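# Loop the blue air tube into its own coupling

## Task

Curve the blue air tube around so its loose end meets the coupling fixed on its opposite end, and insert that loose end deeply into the coupling.

## Robot and tools

Robot: two Kinova Gen3 seven-joint arms, left_arm and right_arm, each carrying a Robotiq 2F-85 two-finger gripper and a wrist camera. Scene frame: origin at table-top height midway between the nominal bases, +z up, +x out over the table, left_arm on the +y side. Calibrated bases: left_arm at (+0.038, +0.402, +0.013) m, yawed slightly (quat_wxyz +1.000, 0, 0, +0.028); right_arm at (-0.034, -0.344, +0.013) m, almost unrotated. Hand poses, velocities and wrist-camera poses are reported in that arm's own base frame; fixed cameras (cam_high, cam_low, cam_table) and the table use the scene frame. Reported hand positions may be off by a few centimetres, more at long reach.

Row layout (used by execute_actions and move): one flat list of 18 numbers covering both arms. First left_arm's 9: seven joint numbers, then gripper position, then gripper speed; then right_arm's 9 in the same order. Joint order inside each block: shoulder (joint_2), wrist pitch (joint_6), forearm roll (joint_5), elbow (joint_4), upper arm roll (joint_3), wrist roll (joint_7), waist (joint_1). Joint numbers are scaled offsets in [-1, 1], not poses: they are added to the arm's Joint targets as they stood when the action (or move) began, not to the previous row. 1.0 equals 0.9985 rad for shoulder, elbow, upper arm roll and waist, and 0.8765 rad for forearm roll, wrist pitch and wrist roll. Sending 0 for all seven keeps that arm's targets unchanged. Joint ranges (rad): waist, upper arm roll, forearm roll, wrist roll ±69.115; shoulder ±2.250; elbow ±2.580; wrist pitch ±2.100. Asking for more than 0.014 rad beyond a range rejects the action for both arms.

Gripper numbers are absolute commands, not offsets: position +1 fully open (85 mm), 0 near 45 mm, -1 fully closed; speed -1 slow (about 20 mm/s, gentlest grip, ~100 N per pad on a 40 mm part) up to +1 fast (about 150 mm/s, up to ~245 N). It starts at +1. Always resend the previous position and speed for a gripper you want unchanged, since 0 is a real command. To grasp, request a position narrower than the part; to release, request a few millimetres wider.

Tools:
- execute_actions(actions, cameras): actions is a list of actions; each action is a table of up to 15 rows, each row one 1/30 s step; a short table repeats its final row to fill 15 steps (0.5 s per action). An empty list just reports state and images.
- move(target, speed, blend, blocking, cameras): target is one 18-number row or up to 15 rows; all joint offsets count from the Joint targets at the call's start, not from the prior row. speed is the top rate in rad/s of the joint with furthest to go (0.01 to 2, default 0.5), one value or one per target. blend in rad rounds corners between listed targets (default 0). blocking=false returns after about 0.5 s while motion continues. Joints move together, so the gripper follows a curve; there is no obstacle avoidance and arms are stiff, so aiming even millimetres past a solid contact pushes hard.
- wait(seconds 0 to 10): lets time pass holding the last command.
- stop: brakes a running move (fingers keep moving).
- zoom_image(camera, region [x0,y0,x1,y1] pixels, max 504x504): closer look at the latest image of cam_high, cam_low, cam_table, cam_left_wrist or cam_right_wrist (all 896x504).
- clear_fault(arm): clears a reported torque fault on left_arm or right_arm.
- read_manual(section): licence text only.
- finished_scene(scene 1 or 2): ends the scene irreversibly; the tube must stay inserted without the robot holding it.

Result lines: Joint positions, Joint velocities ("within noise" when still), Joint targets (the base for your next offsets), Joint torques, end_effector_position (point between closed pads; fingertips extend ~19 mm beyond when closed) and end_effector_quat_wxyz; the gripper's fingers point along its +z and open along its y. Gripper readouts: position_measured_pct (about 50 − 50×position), object_status (0 moving, 1 blocked opening, 2 stopped on an object before the target, i.e. firm grip, 3 at target or pads met or soft grip), motor_current_ma (~1000 when gripping, near 0 empty). Flange force gives external force on the gripper along its axes (dropped after row calls, restored by move or wait). Wrist depth gives a 7x7 grid of depths in mm per wrist camera ("-" means no value). A move adds a "move:" line: done, off_target, moving, held or fault, plus limits=held if steps were withheld. Also watch for "joint sent to its limit", "joint command not followed" (clearance check between arms), MOTOR HOT and OVER-TEMPERATURE FAULT.

Motion limits: joint targets are capped in speed and kept within a lead of the measured angles, and targets putting the gripper over 70 mm from its current spot are scaled back, so big changes need several actions. A joint straying over 5 degrees from plan or a torque overload stops that arm until clear_fault.

Avoid: dropping the tube or letting it fall off the table, releasing it while moving, hitting or pressing hard on anything, the arms touching each other or one gripper closing on the other's fingers, squeezing hard on a part still resting on the table, heavy loads or long stretched holds that overheat motors.

Each tool is called after ">>>" as a command line: name --argument value for each argument, lists and objects as JSON in quotes; but a table of rows of numbers goes row by row, as --pt "numbers of a row", without its own name.

## Session

>>> execute_actions --actions '[]'

Scene clock: 0.00 s.
left_arm: end_effector_position=(+0.4433, -0.0055, +0.2352) position_measured_pct=0.0 object_status=3 motor_current_ma=0 end_effector_quat_wxyz=(-0.166, +0.735, +0.622, +0.213) | right_arm: end_effector_position=(+0.4347, +0.5630, +0.1041) position_measured_pct=0.0 object_status=3 motor_current_ma=0 end_effector_quat_wxyz=(-0.287, +0.836, +0.208, +0.418)
Joint names: [shoulder, wrist pitch, forearm roll, elbow, upper arm roll, wrist roll, waist]
Joint positions: left_arm=[0.436 1.216 -0.693 1.707 0.251 0.533 0.148] | right_arm=[0.892 0.704 2.924 1.886 0.015 1.287 -1.021]
Joint velocities: within noise
Joint torques (N m): no reading
Motor temperatures (°C): left_arm=[29 36 33 28 30 39 35] | right_arm=[29 37 36 28 27 35 31]
Flange force (N): no reading
Wrist depth (mm): cam_left_wrist=[551 552 551 554 553 1574 1613 / 519 518 521 522 520 521 1521 / 493 494 494 495 495 494 1435 / 463 465 464 463 466 466 1371 / 439 441 443 443 442 438 1282 / 420 422 422 422 423 423 1213 / 402 404 403 403 405 405 409] | cam_right_wrist=[2571 2949 3276 3253 2781 2406 2191 / 2614 2965 3036 2632 2357 2185 1955 / 2607 685 615 548 1960 1834 1692 / 648 574 519 456 413 386 360 / 541 492 447 406 377 351 324 / 460 422 390 366 342 317 298 / 408 379 352 330 306 289 271]
Joint targets: left_arm=[0.436 1.216 -0.693 1.707 0.251 0.533 0.148] | right_arm=[0.892 0.704 2.924 1.886 0.015 1.287 -1.021]
Tool commands: left_gripper/position=+1.0 left_gripper/speed=+1.0 right_gripper/position=+1.0 right_gripper/speed=+1.0

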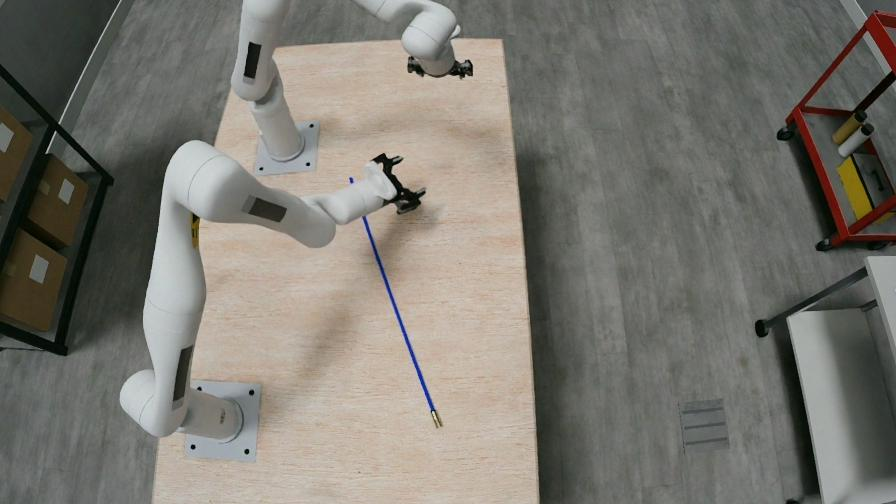

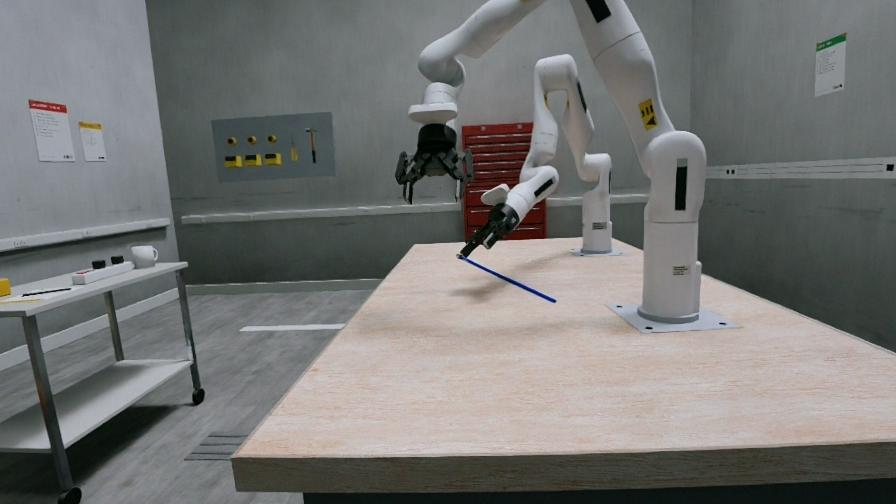

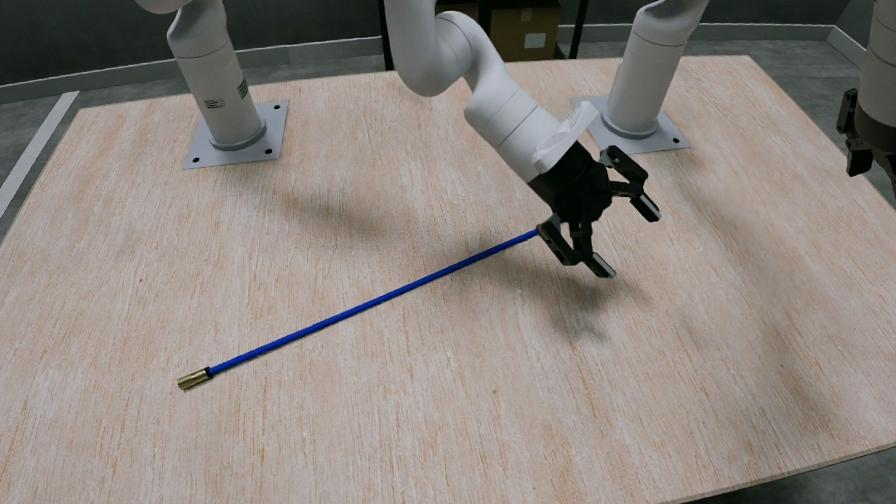

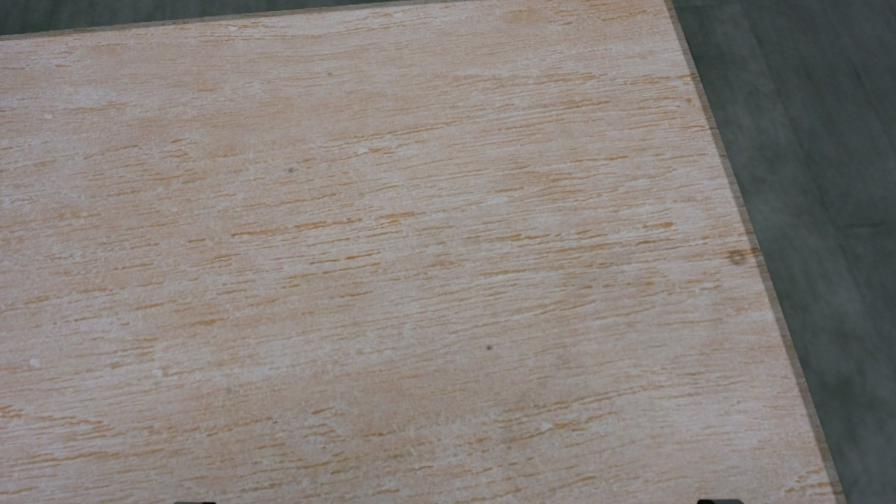

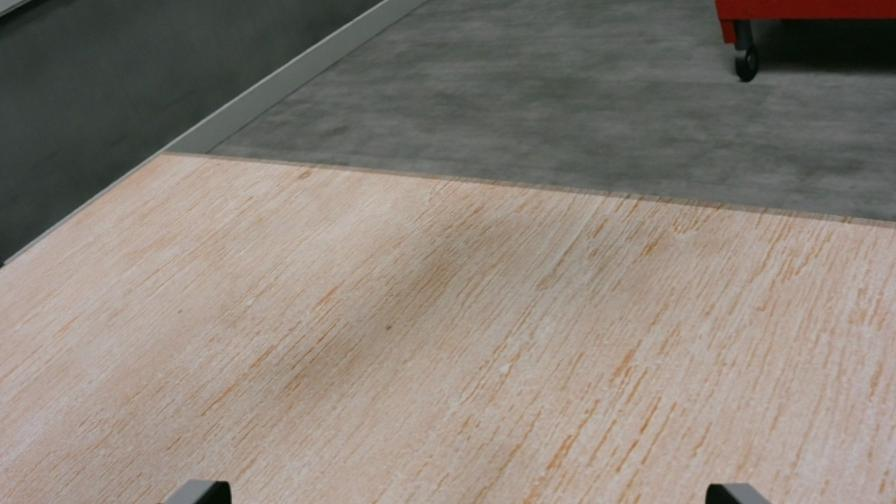

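>>> zoom_image --camera "cam_table" --region '[160, 340, 260, 400]'

>>> zoom_image --camera "cam_high" --region '[410, 390, 470, 440]'

>>> zoom_image --camera "cam_high" --region '[320, 160, 400, 230]'

>>> zoom_image --camera "cam_low" --region '[440, 240, 580, 320]'

Scaled by 5.040 from the camera's 896x504 image, which has a finer 1280x720 frame.

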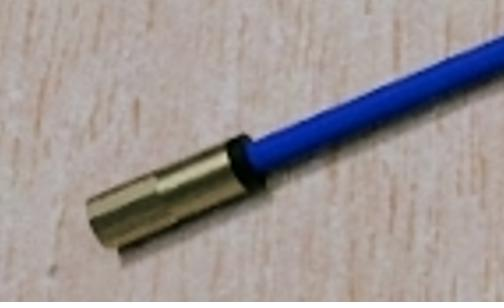

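Scaled by 8.400 from the camera's 896x504 image, which has a finer 1280x720 frame.

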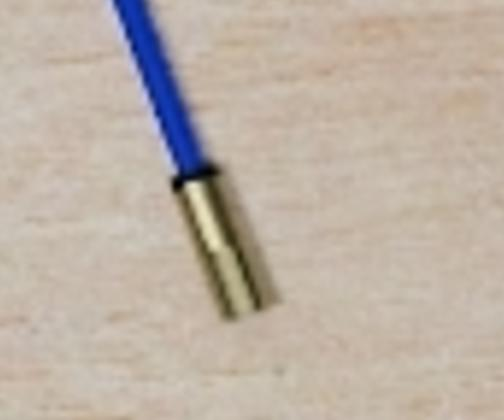

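Scaled by 6.300 from the camera's 896x504 image, which has a finer 1280x720 frame.

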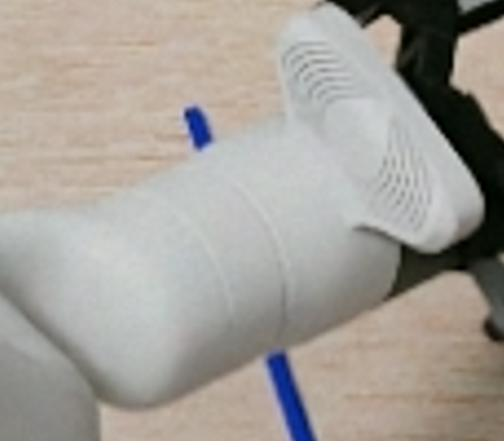

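Scaled by 3.600 from the camera's 896x504 image, which has a finer 1280x720 frame.

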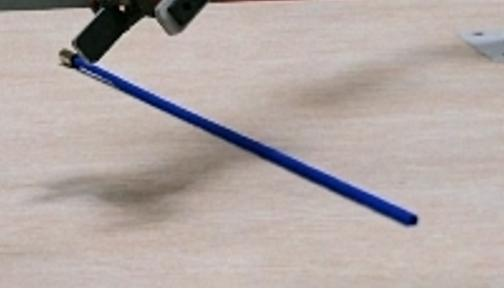

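>>> move --target '[0,0,0,0,0,0,0,-0.2,0, -0.2924,-0.9173,0.3149,-0.1362,-0.015,0.9276,0.4216,-0.2,0]' --speed 0.9 --cameras '["cam_high"]'

Scene clock: 421.63 s.
left_arm: end_effector_position=(+0.4433, -0.0055, +0.2352) position_measured_pct=60.2 object_status=3 motor_current_ma=0 end_effector_quat_wxyz=(-0.166, +0.735, +0.622, +0.213) | right_arm: end_effector_position=(+0.5594, +0.3512, +0.1714) position_measured_pct=60.2 object_status=3 motor_current_ma=0 end_effector_quat_wxyz=(+0.001, +0.780, +0.526, +0.339)
Joint names: [shoulder, wrist pitch, forearm roll, elbow, upper arm roll, wrist roll, waist]
Joint positions: left_arm=[0.436 1.216 -0.693 1.707 0.251 0.533 0.148] | right_arm=[0.6 -0.1 3.2 1.75 0 2.1 -0.6]
Joint velocities: within noise
Joint torques (N m): left_arm=[-17.74 0.6 -1.28 -7.64 0.67 0.21 0.08] | right_arm=[-20.56 1.75 -0.12 -8.79 -1.33 -0.44 -0.75]
Motor temperatures (°C): left_arm=[32 36 33 29 30 39 34] | right_arm=[35 38 36 29 27 35 31]
Flange force (N): left_arm=[-1.1 3.0 1.4] | right_arm=[-1.6 -1.9 1.8]
Wrist depth (mm): cam_left_wrist=[550 551 553 553 553 1586 1601 / 520 522 521 521 521 522 1524 / 495 493 495 495 496 493 1434 / 463 463 465 465 466 465 1367 / 441 443 443 444 442 439 1273 / 421 421 423 421 422 423 1202 / 403 403 404 405 405 404 412] | cam_right_wrist=[397 424 447 1633 1773 1959 2103 / 377 400 425 1535 1629 1782 1974 / 358 381 405 1443 1539 1647 1809 / 342 363 385 405 1456 1574 1698 / 327 347 366 387 1385 1486 1578 / 313 330 350 371 1312 1396 1490 / 300 317 337 355 371 1328 1415]
Joint targets: left_arm=[0.436 1.216 -0.693 1.707 0.251 0.533 0.148] | right_arm=[0.600 -0.100 3.200 1.750 0.000 2.100 -0.600]
move: done
Images, in order (width x height): cam_high 896x504.

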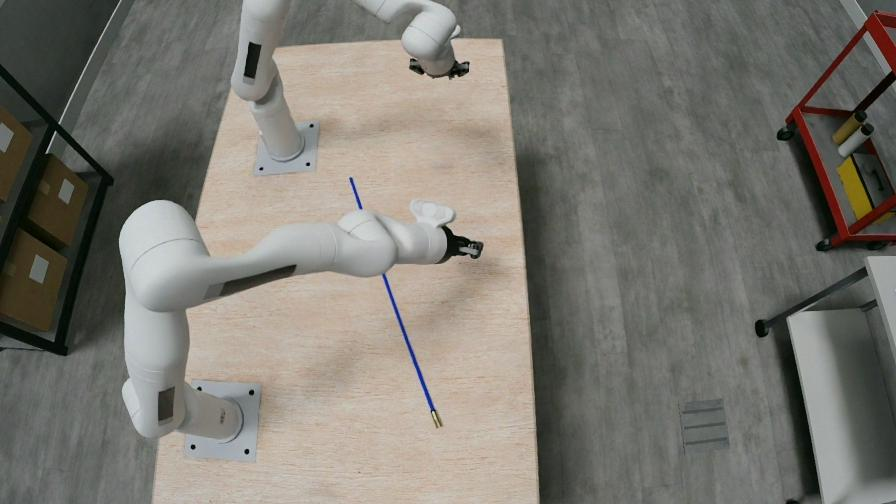

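>>> move --target '[-0.0147,-0.4614,0.6435,0.3941,-0.2514,0.7640,0.6646,-0.2,0, 0.0055,-0.8034,0.2649,-0.0213,0,1.0,0.3649,-0.2,0]' --speed 0.9

Scene clock: 433.73 s.
left_arm: end_effector_position=(+0.2074, -0.2124, +0.1082) position_measured_pct=60.2 object_status=3 motor_current_ma=0 end_effector_quat_wxyz=(-0.084, +0.593, +0.799, +0.062) | right_arm: end_effector_position=(+0.4818, +0.0246, +0.1088) position_measured_pct=60.2 object_status=3 motor_current_ma=0 end_effector_quat_wxyz=(+0.088, +0.601, +0.792, -0.056)
Joint names: [shoulder, wrist pitch, forearm roll, elbow, upper arm roll, wrist roll, waist]
Joint positions: left_arm=[0.422 0.811 -0.129 2.101 0 1.203 0.812] | right_arm=[0.606 -0.804 3.433 1.728 0 2.977 -0.236]
Joint velocities: within noise
Joint torques (N m): left_arm=[-14.76 0.49 -0.2 -4.85 0.28 0.27 0.14] | right_arm=[-18.93 -0.02 0.28 -7.04 -0.96 -0.32 -0.6]
Motor temperatures (°C): left_arm=[32 36 33 29 30 39 34] | right_arm=[35 38 36 29 27 35 31]
Flange force (N): left_arm=[-2.4 1.9 2.8] | right_arm=[-1.4 -0.3 2.6]
Wrist depth (mm): cam_left_wrist=[297 296 297 296 296 296 295 / 292 291 291 291 290 290 290 / 286 285 286 286 285 284 284 / 282 281 281 279 280 279 279 / 276 276 276 274 275 274 274 / 271 270 270 270 270 269 268 / 266 265 266 264 264 264 264] | cam_right_wrist=[246 246 246 246 246 245 245 / 251 251 251 250 250 250 250 / 256 255 256 254 256 255 256 / 261 260 261 260 261 260 260 / 266 266 266 263 266 266 265 / 272 272 272 269 272 272 271 / 278 278 276 277 275 277 277]
Joint targets: left_arm=[0.422 0.811 -0.129 2.101 0.000 1.203 0.812] | right_arm=[0.606 -0.804 3.433 1.728 0.000 2.977 -0.236]
move: done
camera_calibration:
cam_left_wrist: T_world_to_cam=[[0.961162, 0.275982, -0.00107368, -0.136463], [0.270029, -0.941217, -0.202963, -0.182933], [-0.0570248, 0.194791, -0.979186, 0.30476], [0, 0, 0, 1]] pos_world=[0.197939, -0.193882, 0.261141]
cam_right_wrist: T_world_to_cam=[[0.963755, 0.266766, 0.00332947, -0.467509], [0.256997, -0.931667, 0.256805, -0.0800545], [0.0716089, -0.246642, -0.966458, 0.229374], [0, 0, 0, 1]] pos_world=[0.454713, 0.106705, 0.243795]

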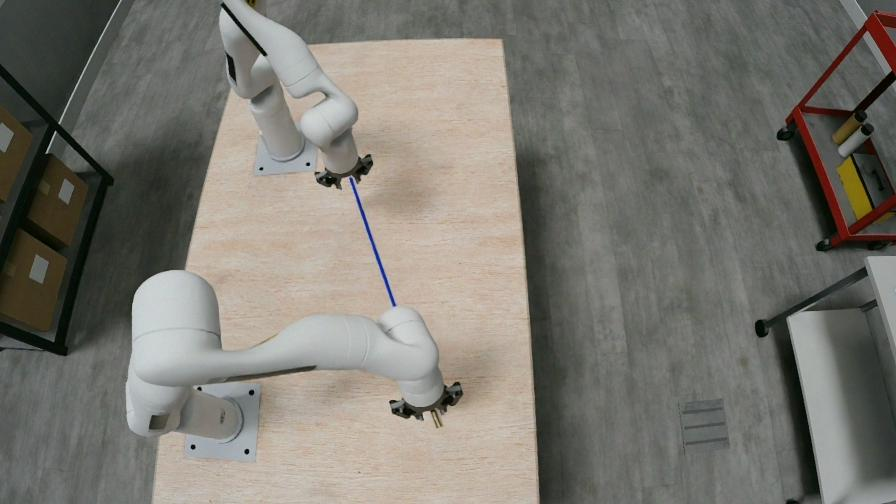

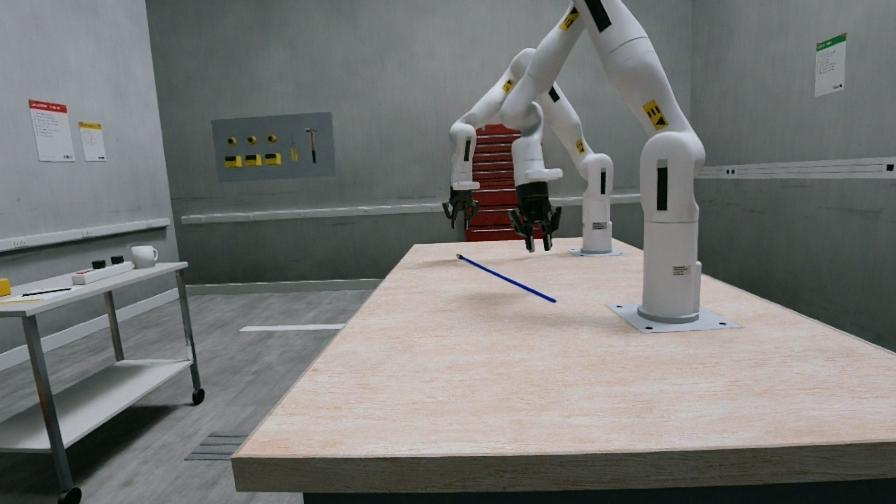

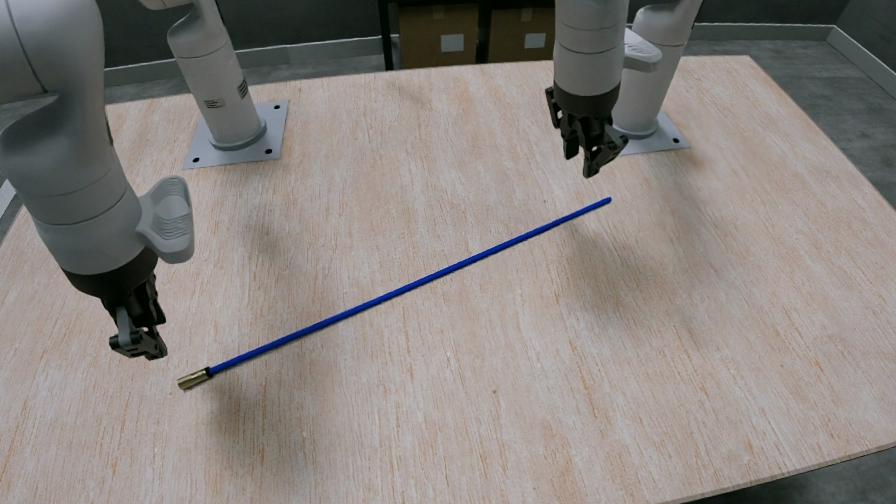

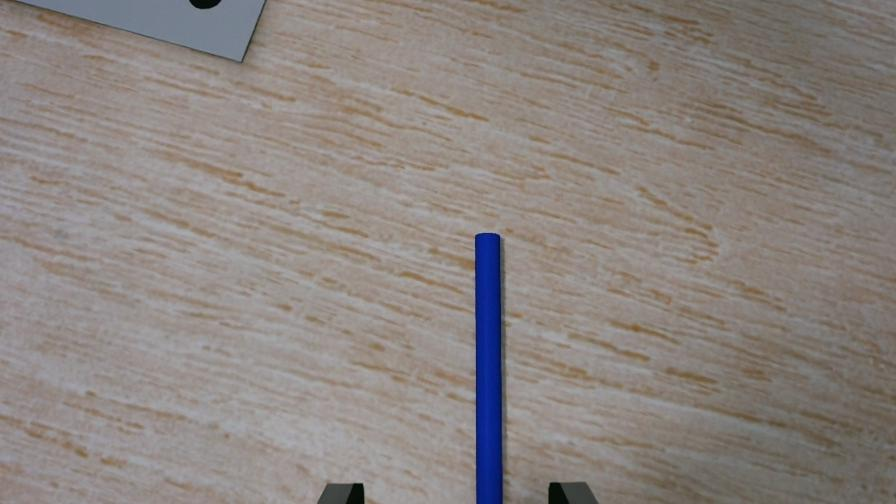

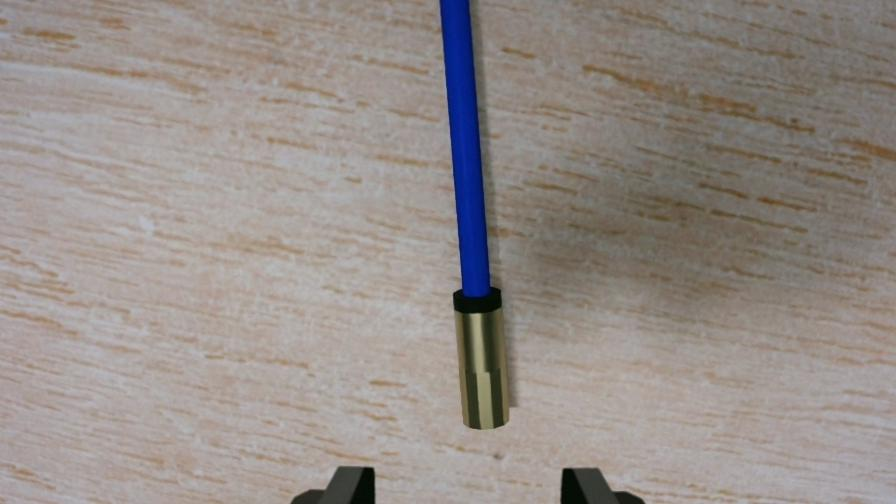

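>>> zoom_image --camera "cam_left_wrist" --region '[300, 400, 620, 504]'

>>> zoom_image --camera "cam_right_wrist" --region '[280, 270, 660, 504]'

Scaled by 1.575 from the camera's 896x504 image, which has a finer 1280x720 frame.

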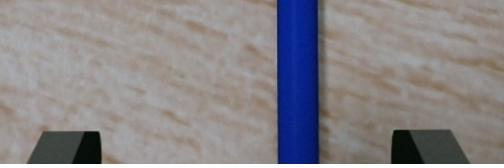

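Scaled by 1.326 from the camera's 896x504 image, which has a finer 1280x720 frame.

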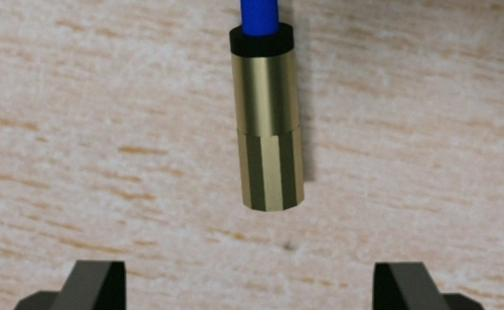

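>>> move --target '[0.1668,-0.2137,-0.0451,0.0211,0,0.0273,-0.0159,-0.2,0, 0.1256,0.1633,0.0593,0.0233,0,0.0197,0.0127,-0.2,0]' --speed 0.4 --cameras '["cam_left_wrist","cam_right_wrist","cam_table"]'

Scene clock: 557.37 s.
left_arm: end_effector_position=(+0.2195, -0.2159, +0.0449) position_measured_pct=60.2 object_status=3 motor_current_ma=0 end_effector_quat_wxyz=(-0.084, +0.596, +0.796, +0.063) | right_arm: end_effector_position=(+0.4891, +0.0201, +0.0449) position_measured_pct=60.2 object_status=3 motor_current_ma=0 end_effector_quat_wxyz=(+0.086, +0.571, +0.814, -0.060)
Joint names: [shoulder, wrist pitch, forearm roll, elbow, upper arm roll, wrist roll, waist]
Joint positions: left_arm=[0.588 0.624 -0.168 2.122 0 1.227 0.796] | right_arm=[0.731 -0.661 3.485 1.752 0 2.994 -0.223]
Joint velocities: within noise
Joint torques (N m): left_arm=[-16.28 0.38 -0.12 -3.34 0.26 0.2 0.14] | right_arm=[-19.82 -0.12 0.2 -6.03 -0.87 -0.28 -0.54]
Motor temperatures (°C): left_arm=[32 35 33 28 30 39 35] | right_arm=[34 38 36 29 27 35 31]
Flange force (N): left_arm=[-2.2 1.6 3.0] | right_arm=[-0.9 -1.1 2.8]
Wrist depth (mm): cam_left_wrist=[229 229 229 228 228 227 228 / 225 224 224 224 223 223 223 / 220 220 219 219 219 218 218 / 216 215 215 214 215 214 214 / 212 212 212 209 211 210 210 / 209 208 208 206 207 207 207 / 205 204 204 203 203 203 203] | cam_right_wrist=[185 185 184 184 183 183 182 / 189 188 188 187 187 186 186 / 193 192 192 191 190 190 190 / 197 196 196 194 194 194 193 / 201 200 200 197 199 198 198 / 205 205 204 195 203 202 201 / 210 209 207 196 206 206 206]
Joint targets: left_arm=[0.588 0.624 -0.168 2.122 0.000 1.227 0.796] | right_arm=[0.731 -0.661 3.485 1.752 0.000 2.994 -0.223]
move: done
camera_calibration:
cam_left_wrist: T_world_to_cam=[[0.963522, 0.267627, -0.000819231, -0.149459], [0.26189, -0.943489, -0.203084, -0.201083], [-0.0551236, 0.195461, -0.979161, 0.24378], [0, 0, 0, 1]] pos_world=[0.210106, -0.197369, 0.19774]
cam_right_wrist: T_world_to_cam=[[0.941762, 0.336029, -0.0129636, -0.46304], [0.327861, -0.908932, 0.257585, -0.104787], [0.0747731, -0.246834, -0.966169, 0.164476], [0, 0, 0, 1]] pos_world=[0.45813, 0.100949, 0.1799]
Images, in order (width x height): cam_table 896x504, cam_left_wrist 896x504, cam_right_wrist 896x504.

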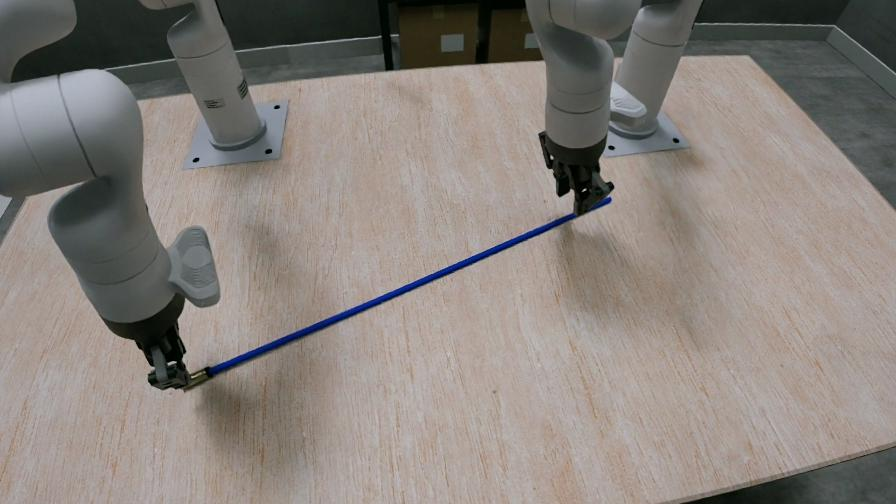

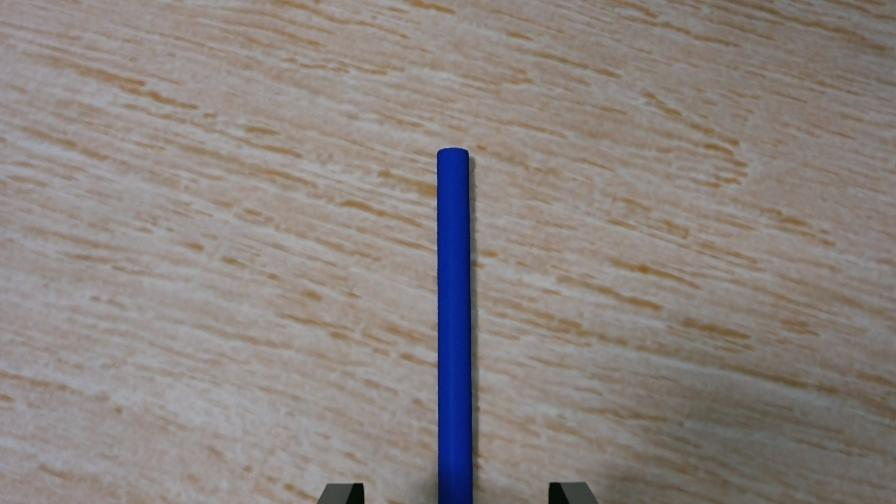

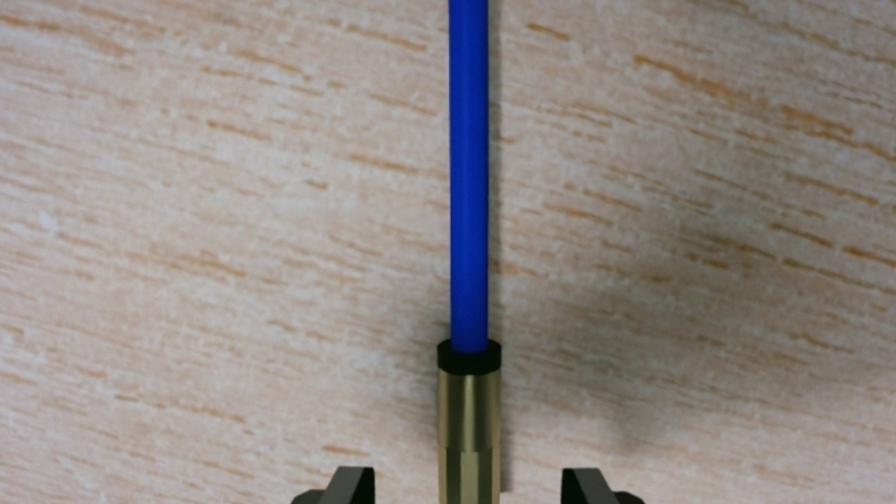

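>>> move --target '[0.0832,-0.1087,-0.0308,0.0138,0,0.0366,0,-0.2,0, 0.0570,0.0728,0.0376,0.0111,0,-0.0464,0,-0.2,0]' --speed 0.1 --cameras '["cam_left_wrist","cam_right_wrist","cam_table"]'

>>> zoom_image --camera "cam_table" --region '[120, 320, 260, 410]'

>>> zoom_image --camera "cam_table" --region '[530, 150, 670, 240]'

Scene clock: 595.70 s.
left_arm: end_effector_position=(+0.2195, -0.2159, +0.0129) position_measured_pct=60.2 object_status=3 motor_current_ma=0 end_effector_quat_wxyz=(-0.084, +0.596, +0.796, +0.063) | right_arm: end_effector_position=(+0.4892, +0.0201, +0.0159) position_measured_pct=60.2 object_status=3 motor_current_ma=0 end_effector_quat_wxyz=(+0.086, +0.571, +0.814, -0.060)
Joint names: [shoulder, wrist pitch, forearm roll, elbow, upper arm roll, wrist roll, waist]
Joint positions: left_arm=[0.671 0.529 -0.195 2.135 0 1.259 0.796] | right_arm=[0.788 -0.597 3.518 1.763 0 2.954 -0.223]
Joint velocities: within noise
Joint torques (N m): left_arm=[-16.83 0.54 -0.16 -2.58 0.29 0.2 0.11] | right_arm=[-20.2 -0.18 0.23 -5.52 -0.8 -0.15 -0.57]
Motor temperatures (°C): left_arm=[32 35 33 28 30 39 34] | right_arm=[33 38 36 29 27 35 31]
Flange force (N): left_arm=[-1.6 1.1 3.8] | right_arm=[-0.5 -1.4 3.0]
Wrist depth (mm): cam_left_wrist=[194 194 193 193 193 192 192 / 190 190 190 189 189 189 189 / 187 186 186 186 185 185 185 / 184 183 183 183 182 182 182 / - 181 - - - - - / - - - - - - - / - - - - - - -] | cam_right_wrist=[- - - - - - - / - - - - - - - / - - - - - - - / - - - - - - - / - - - - - - - / - - - - - - - / - - - - - - -]
Joint targets: left_arm=[0.671 0.529 -0.195 2.135 0.000 1.259 0.796] | right_arm=[0.788 -0.597 3.518 1.763 0.000 2.954 -0.223]
move: done
camera_calibration:
cam_left_wrist: T_world_to_cam=[[0.963542, 0.267555, -0.000933151, -0.149484], [0.261796, -0.943509, -0.203109, -0.207541], [-0.0552233, 0.19546, -0.979156, 0.212564], [0, 0, 0, 1]] pos_world=[0.210106, -0.197369, 0.165841]
cam_right_wrist: T_world_to_cam=[[0.941756, 0.33605, -0.012872, -0.463523], [0.327856, -0.908924, 0.257617, -0.097353], [0.0748726, -0.246833, -0.966161, 0.136403], [0, 0, 0, 1]] pos_world=[0.45823, 0.100949, 0.1509]
Images, in order (width x height): cam_table 896x504, cam_left_wrist 896x504, cam_right_wrist 896x504.

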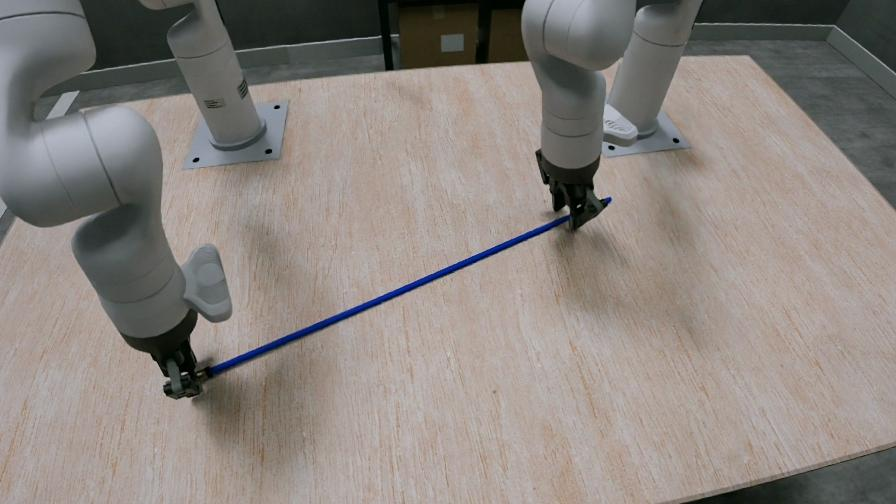

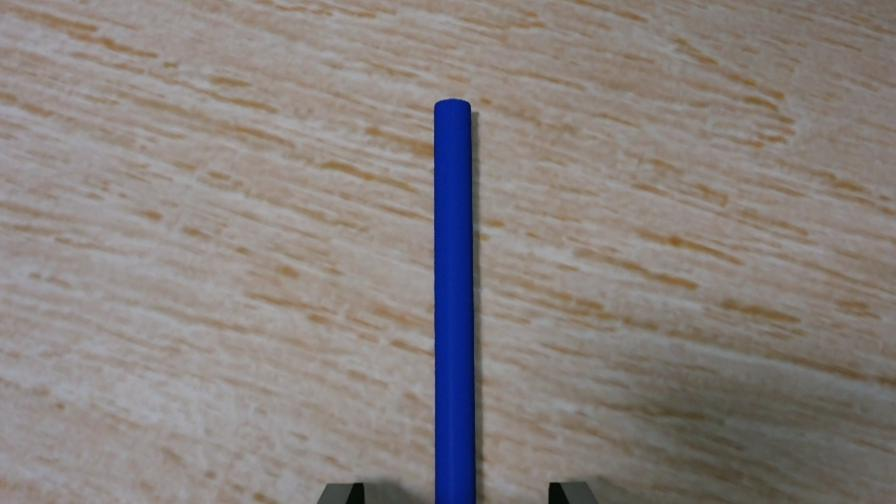

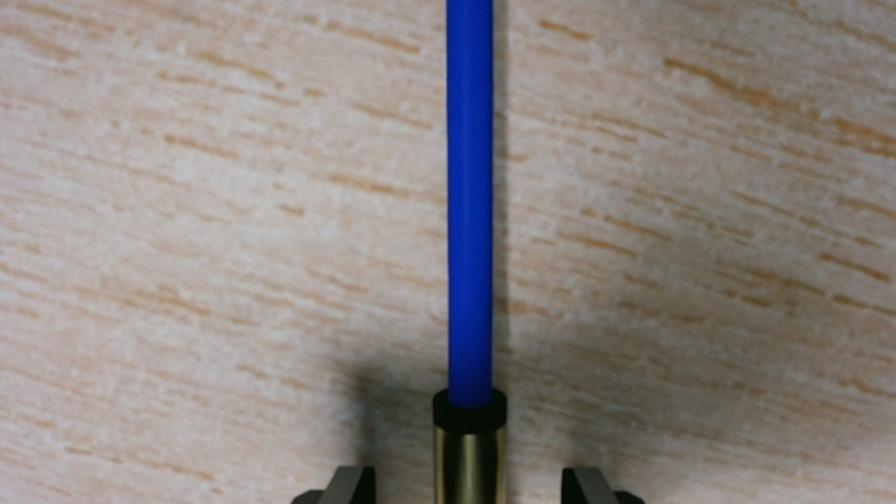

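Scaled by 3.600 from the camera's 896x504 image, which has a finer 1280x720 frame.

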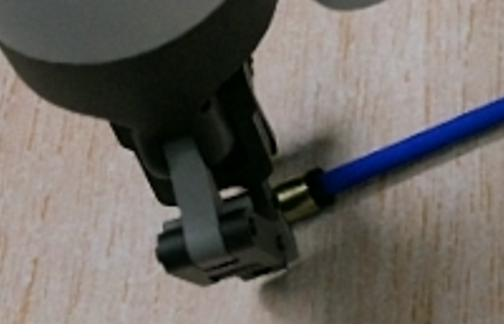

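Scaled by 3.600 from the camera's 896x504 image, which has a finer 1280x720 frame.

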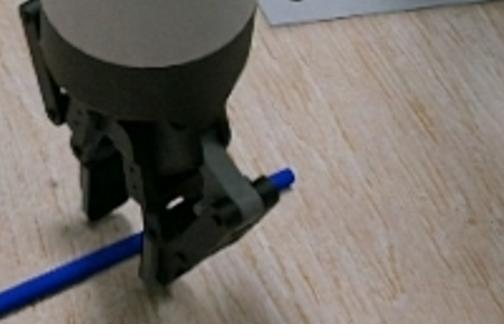

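>>> move --target '[0.0105,-0.0129,-0.0045,0.0011,0,0.0051,0,-0.2,0, 0.0090,0.0121,0.0063,0.0009,0,-0.0080,0,-0.2,0]' --speed 0.03 --cameras '["cam_left_wrist","cam_right_wrist"]'

Scene clock: 628.97 s.
left_arm: end_effector_position=(+0.2195, -0.2159, +0.0090) position_measured_pct=60.2 object_status=3 motor_current_ma=0 end_effector_quat_wxyz=(-0.084, +0.596, +0.796, +0.063) | right_arm: end_effector_position=(+0.4896, +0.0203, +0.0115) position_measured_pct=60.2 object_status=3 motor_current_ma=0 end_effector_quat_wxyz=(+0.086, +0.571, +0.814, -0.059)
Joint names: [shoulder, wrist pitch, forearm roll, elbow, upper arm roll, wrist roll, waist]
Joint positions: left_arm=[0.682 0.517 -0.199 2.137 0 1.264 0.796] | right_arm=[0.797 -0.587 3.523 1.764 0 2.947 -0.223]
Joint velocities: within noise
Joint torques (N m): left_arm=[-16.58 0.48 -0.03 -2.45 0.3 0.22 0.2] | right_arm=[-20.27 -0.29 0.28 -5.48 -0.77 -0.29 -0.56]
Motor temperatures (°C): left_arm=[32 35 33 28 30 39 34] | right_arm=[33 38 36 29 27 35 31]
Flange force (N): left_arm=[-1.2 1.4 2.8] | right_arm=[-0.7 -1.7 3.2]
Wrist depth (mm): cam_left_wrist=[190 189 189 189 188 188 188 / 186 185 185 185 185 185 184 / 183 182 182 182 182 182 181 / - - - - - - - / - - - - - - - / - - - - - - - / - - - - - - -] | cam_right_wrist=[- - - - - - - / - - - - - - - / - - - - - - - / - - - - - - - / - - - - - - - / - - - - - - - / - - - - - - -]
Joint targets: left_arm=[0.682 0.517 -0.199 2.137 0.000 1.264 0.796] | right_arm=[0.797 -0.586 3.523 1.764 0.000 2.947 -0.223]
move: done
camera_calibration:
cam_left_wrist: T_world_to_cam=[[0.963573, 0.267446, -0.000858414, -0.149527], [0.261705, -0.94354, -0.203083, -0.208324], [-0.0551236, 0.195461, -0.979161, 0.208725], [0, 0, 0, 1]] pos_world=[0.210106, -0.197369, 0.16194]
cam_right_wrist: T_world_to_cam=[[0.941769, 0.336062, -0.0115043, -0.4641], [0.327542, -0.909078, 0.257474, -0.0960466], [0.076069, -0.246249, -0.966217, 0.131554], [0, 0, 0, 1]] pos_world=[0.458528, 0.101048, 0.1465]
Images, in order (width x height): cam_left_wrist 896x504, cam_right_wrist 896x504.

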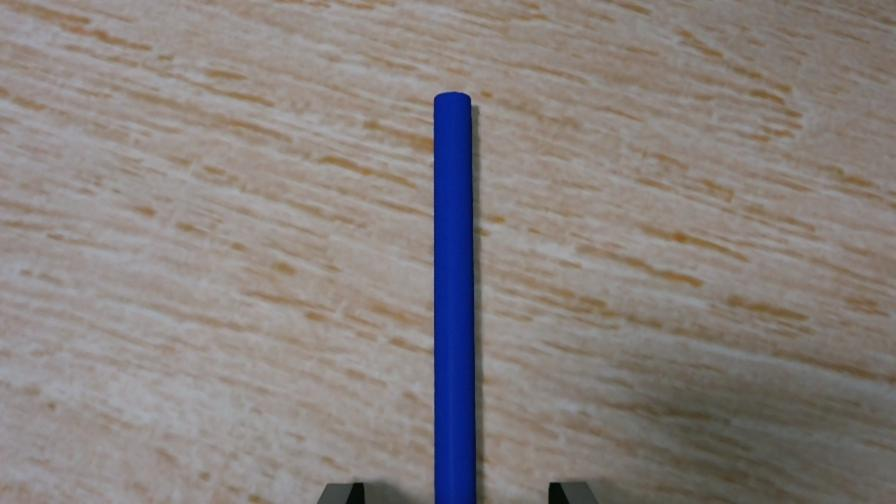

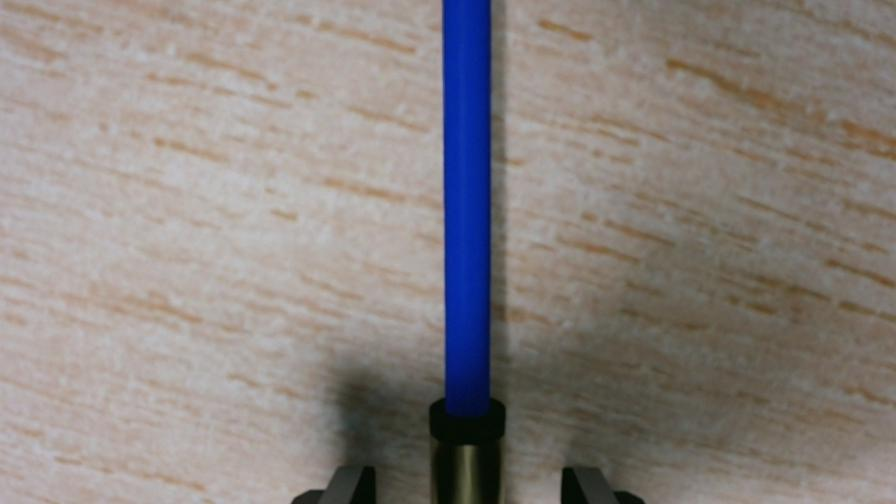

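>>> move --target '[0,0,0,0,0,0,0,-0.95,-1, 0,0,0,0,0,0,0,-0.9,-1]' --speed 0.1 --cameras '["cam_left_wrist","cam_right_wrist"]'

Scene clock: 638.63 s.
left_arm: end_effector_position=(+0.2195, -0.2159, +0.0089) position_measured_pct=92.2 object_status=0 motor_current_ma=1000 end_effector_quat_wxyz=(-0.084, +0.596, +0.796, +0.063) | right_arm: end_effector_position=(+0.4896, +0.0203, +0.0115) position_measured_pct=85.7 object_status=2 motor_current_ma=1000 end_effector_quat_wxyz=(+0.086, +0.571, +0.814, -0.059)
Joint names: [shoulder, wrist pitch, forearm roll, elbow, upper arm roll, wrist roll, waist]
Joint positions: left_arm=[0.682 0.517 -0.199 2.137 0 1.264 0.796] | right_arm=[0.797 -0.587 3.523 1.764 0 2.947 -0.223]
Joint velocities: within noise
Joint torques (N m): left_arm=[-9.91 -0.54 0.17 -0.92 0.7 0.17 0.3] | right_arm=[-16.62 0.37 0.17 -4.94 -0.7 -0.26 -0.09]
Motor temperatures (°C): left_arm=[32 35 33 28 30 39 34] | right_arm=[33 38 36 29 27 35 31]
Flange force (N): left_arm=[2.2 2.1 -17.8] | right_arm=[-1.0 -3.0 -5.7]
Wrist depth (mm): cam_left_wrist=[190 189 189 189 189 188 188 / 186 185 186 185 185 185 185 / 183 182 182 182 182 181 181 / - - - - - - - / - - - - - - - / - - - - - - - / - - - - - - -] | cam_right_wrist=[- - - - - - - / - - - - - - - / - - - - - - - / - - - - - - - / - - - - - - - / - - - - - - - / - - - - - - -]
Joint targets: left_arm=[0.682 0.517 -0.199 2.137 0.000 1.264 0.796] | right_arm=[0.797 -0.587 3.523 1.764 0.000 2.947 -0.223]
move: done
camera_calibration:
cam_left_wrist: T_world_to_cam=[[0.963573, 0.267446, -0.000858414, -0.149527], [0.261705, -0.94354, -0.203083, -0.208344], [-0.0551236, 0.195461, -0.979161, 0.208628], [0, 0, 0, 1]] pos_world=[0.210106, -0.197369, 0.16184]
cam_right_wrist: T_world_to_cam=[[0.941767, 0.33607, -0.0114716, -0.464105], [0.327548, -0.909101, 0.257386, -0.0960342], [0.0760706, -0.246155, -0.966241, 0.131547], [0, 0, 0, 1]] pos_world=[0.458528, 0.101048, 0.1465]
Images, in order (width x height): cam_left_wrist 896x504, cam_right_wrist 896x504.

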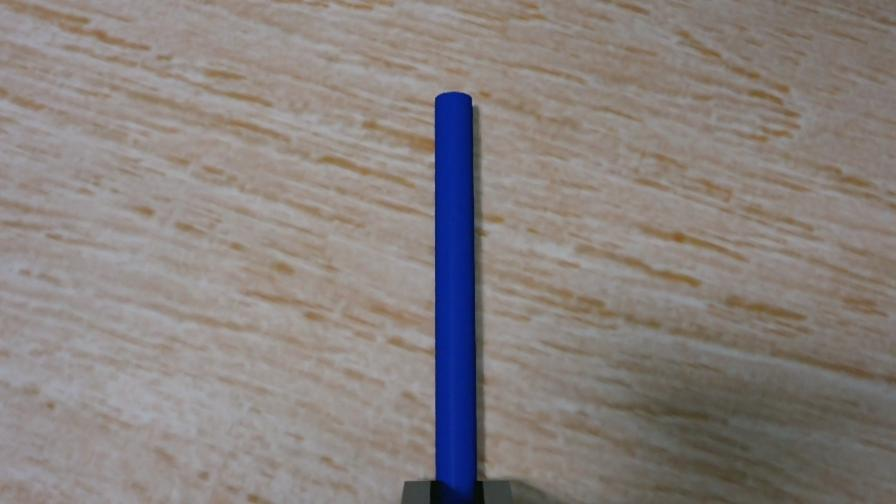

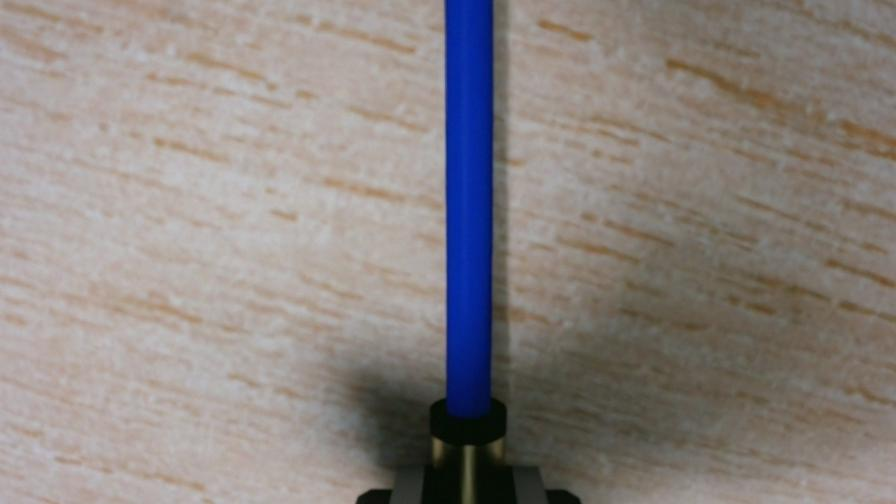

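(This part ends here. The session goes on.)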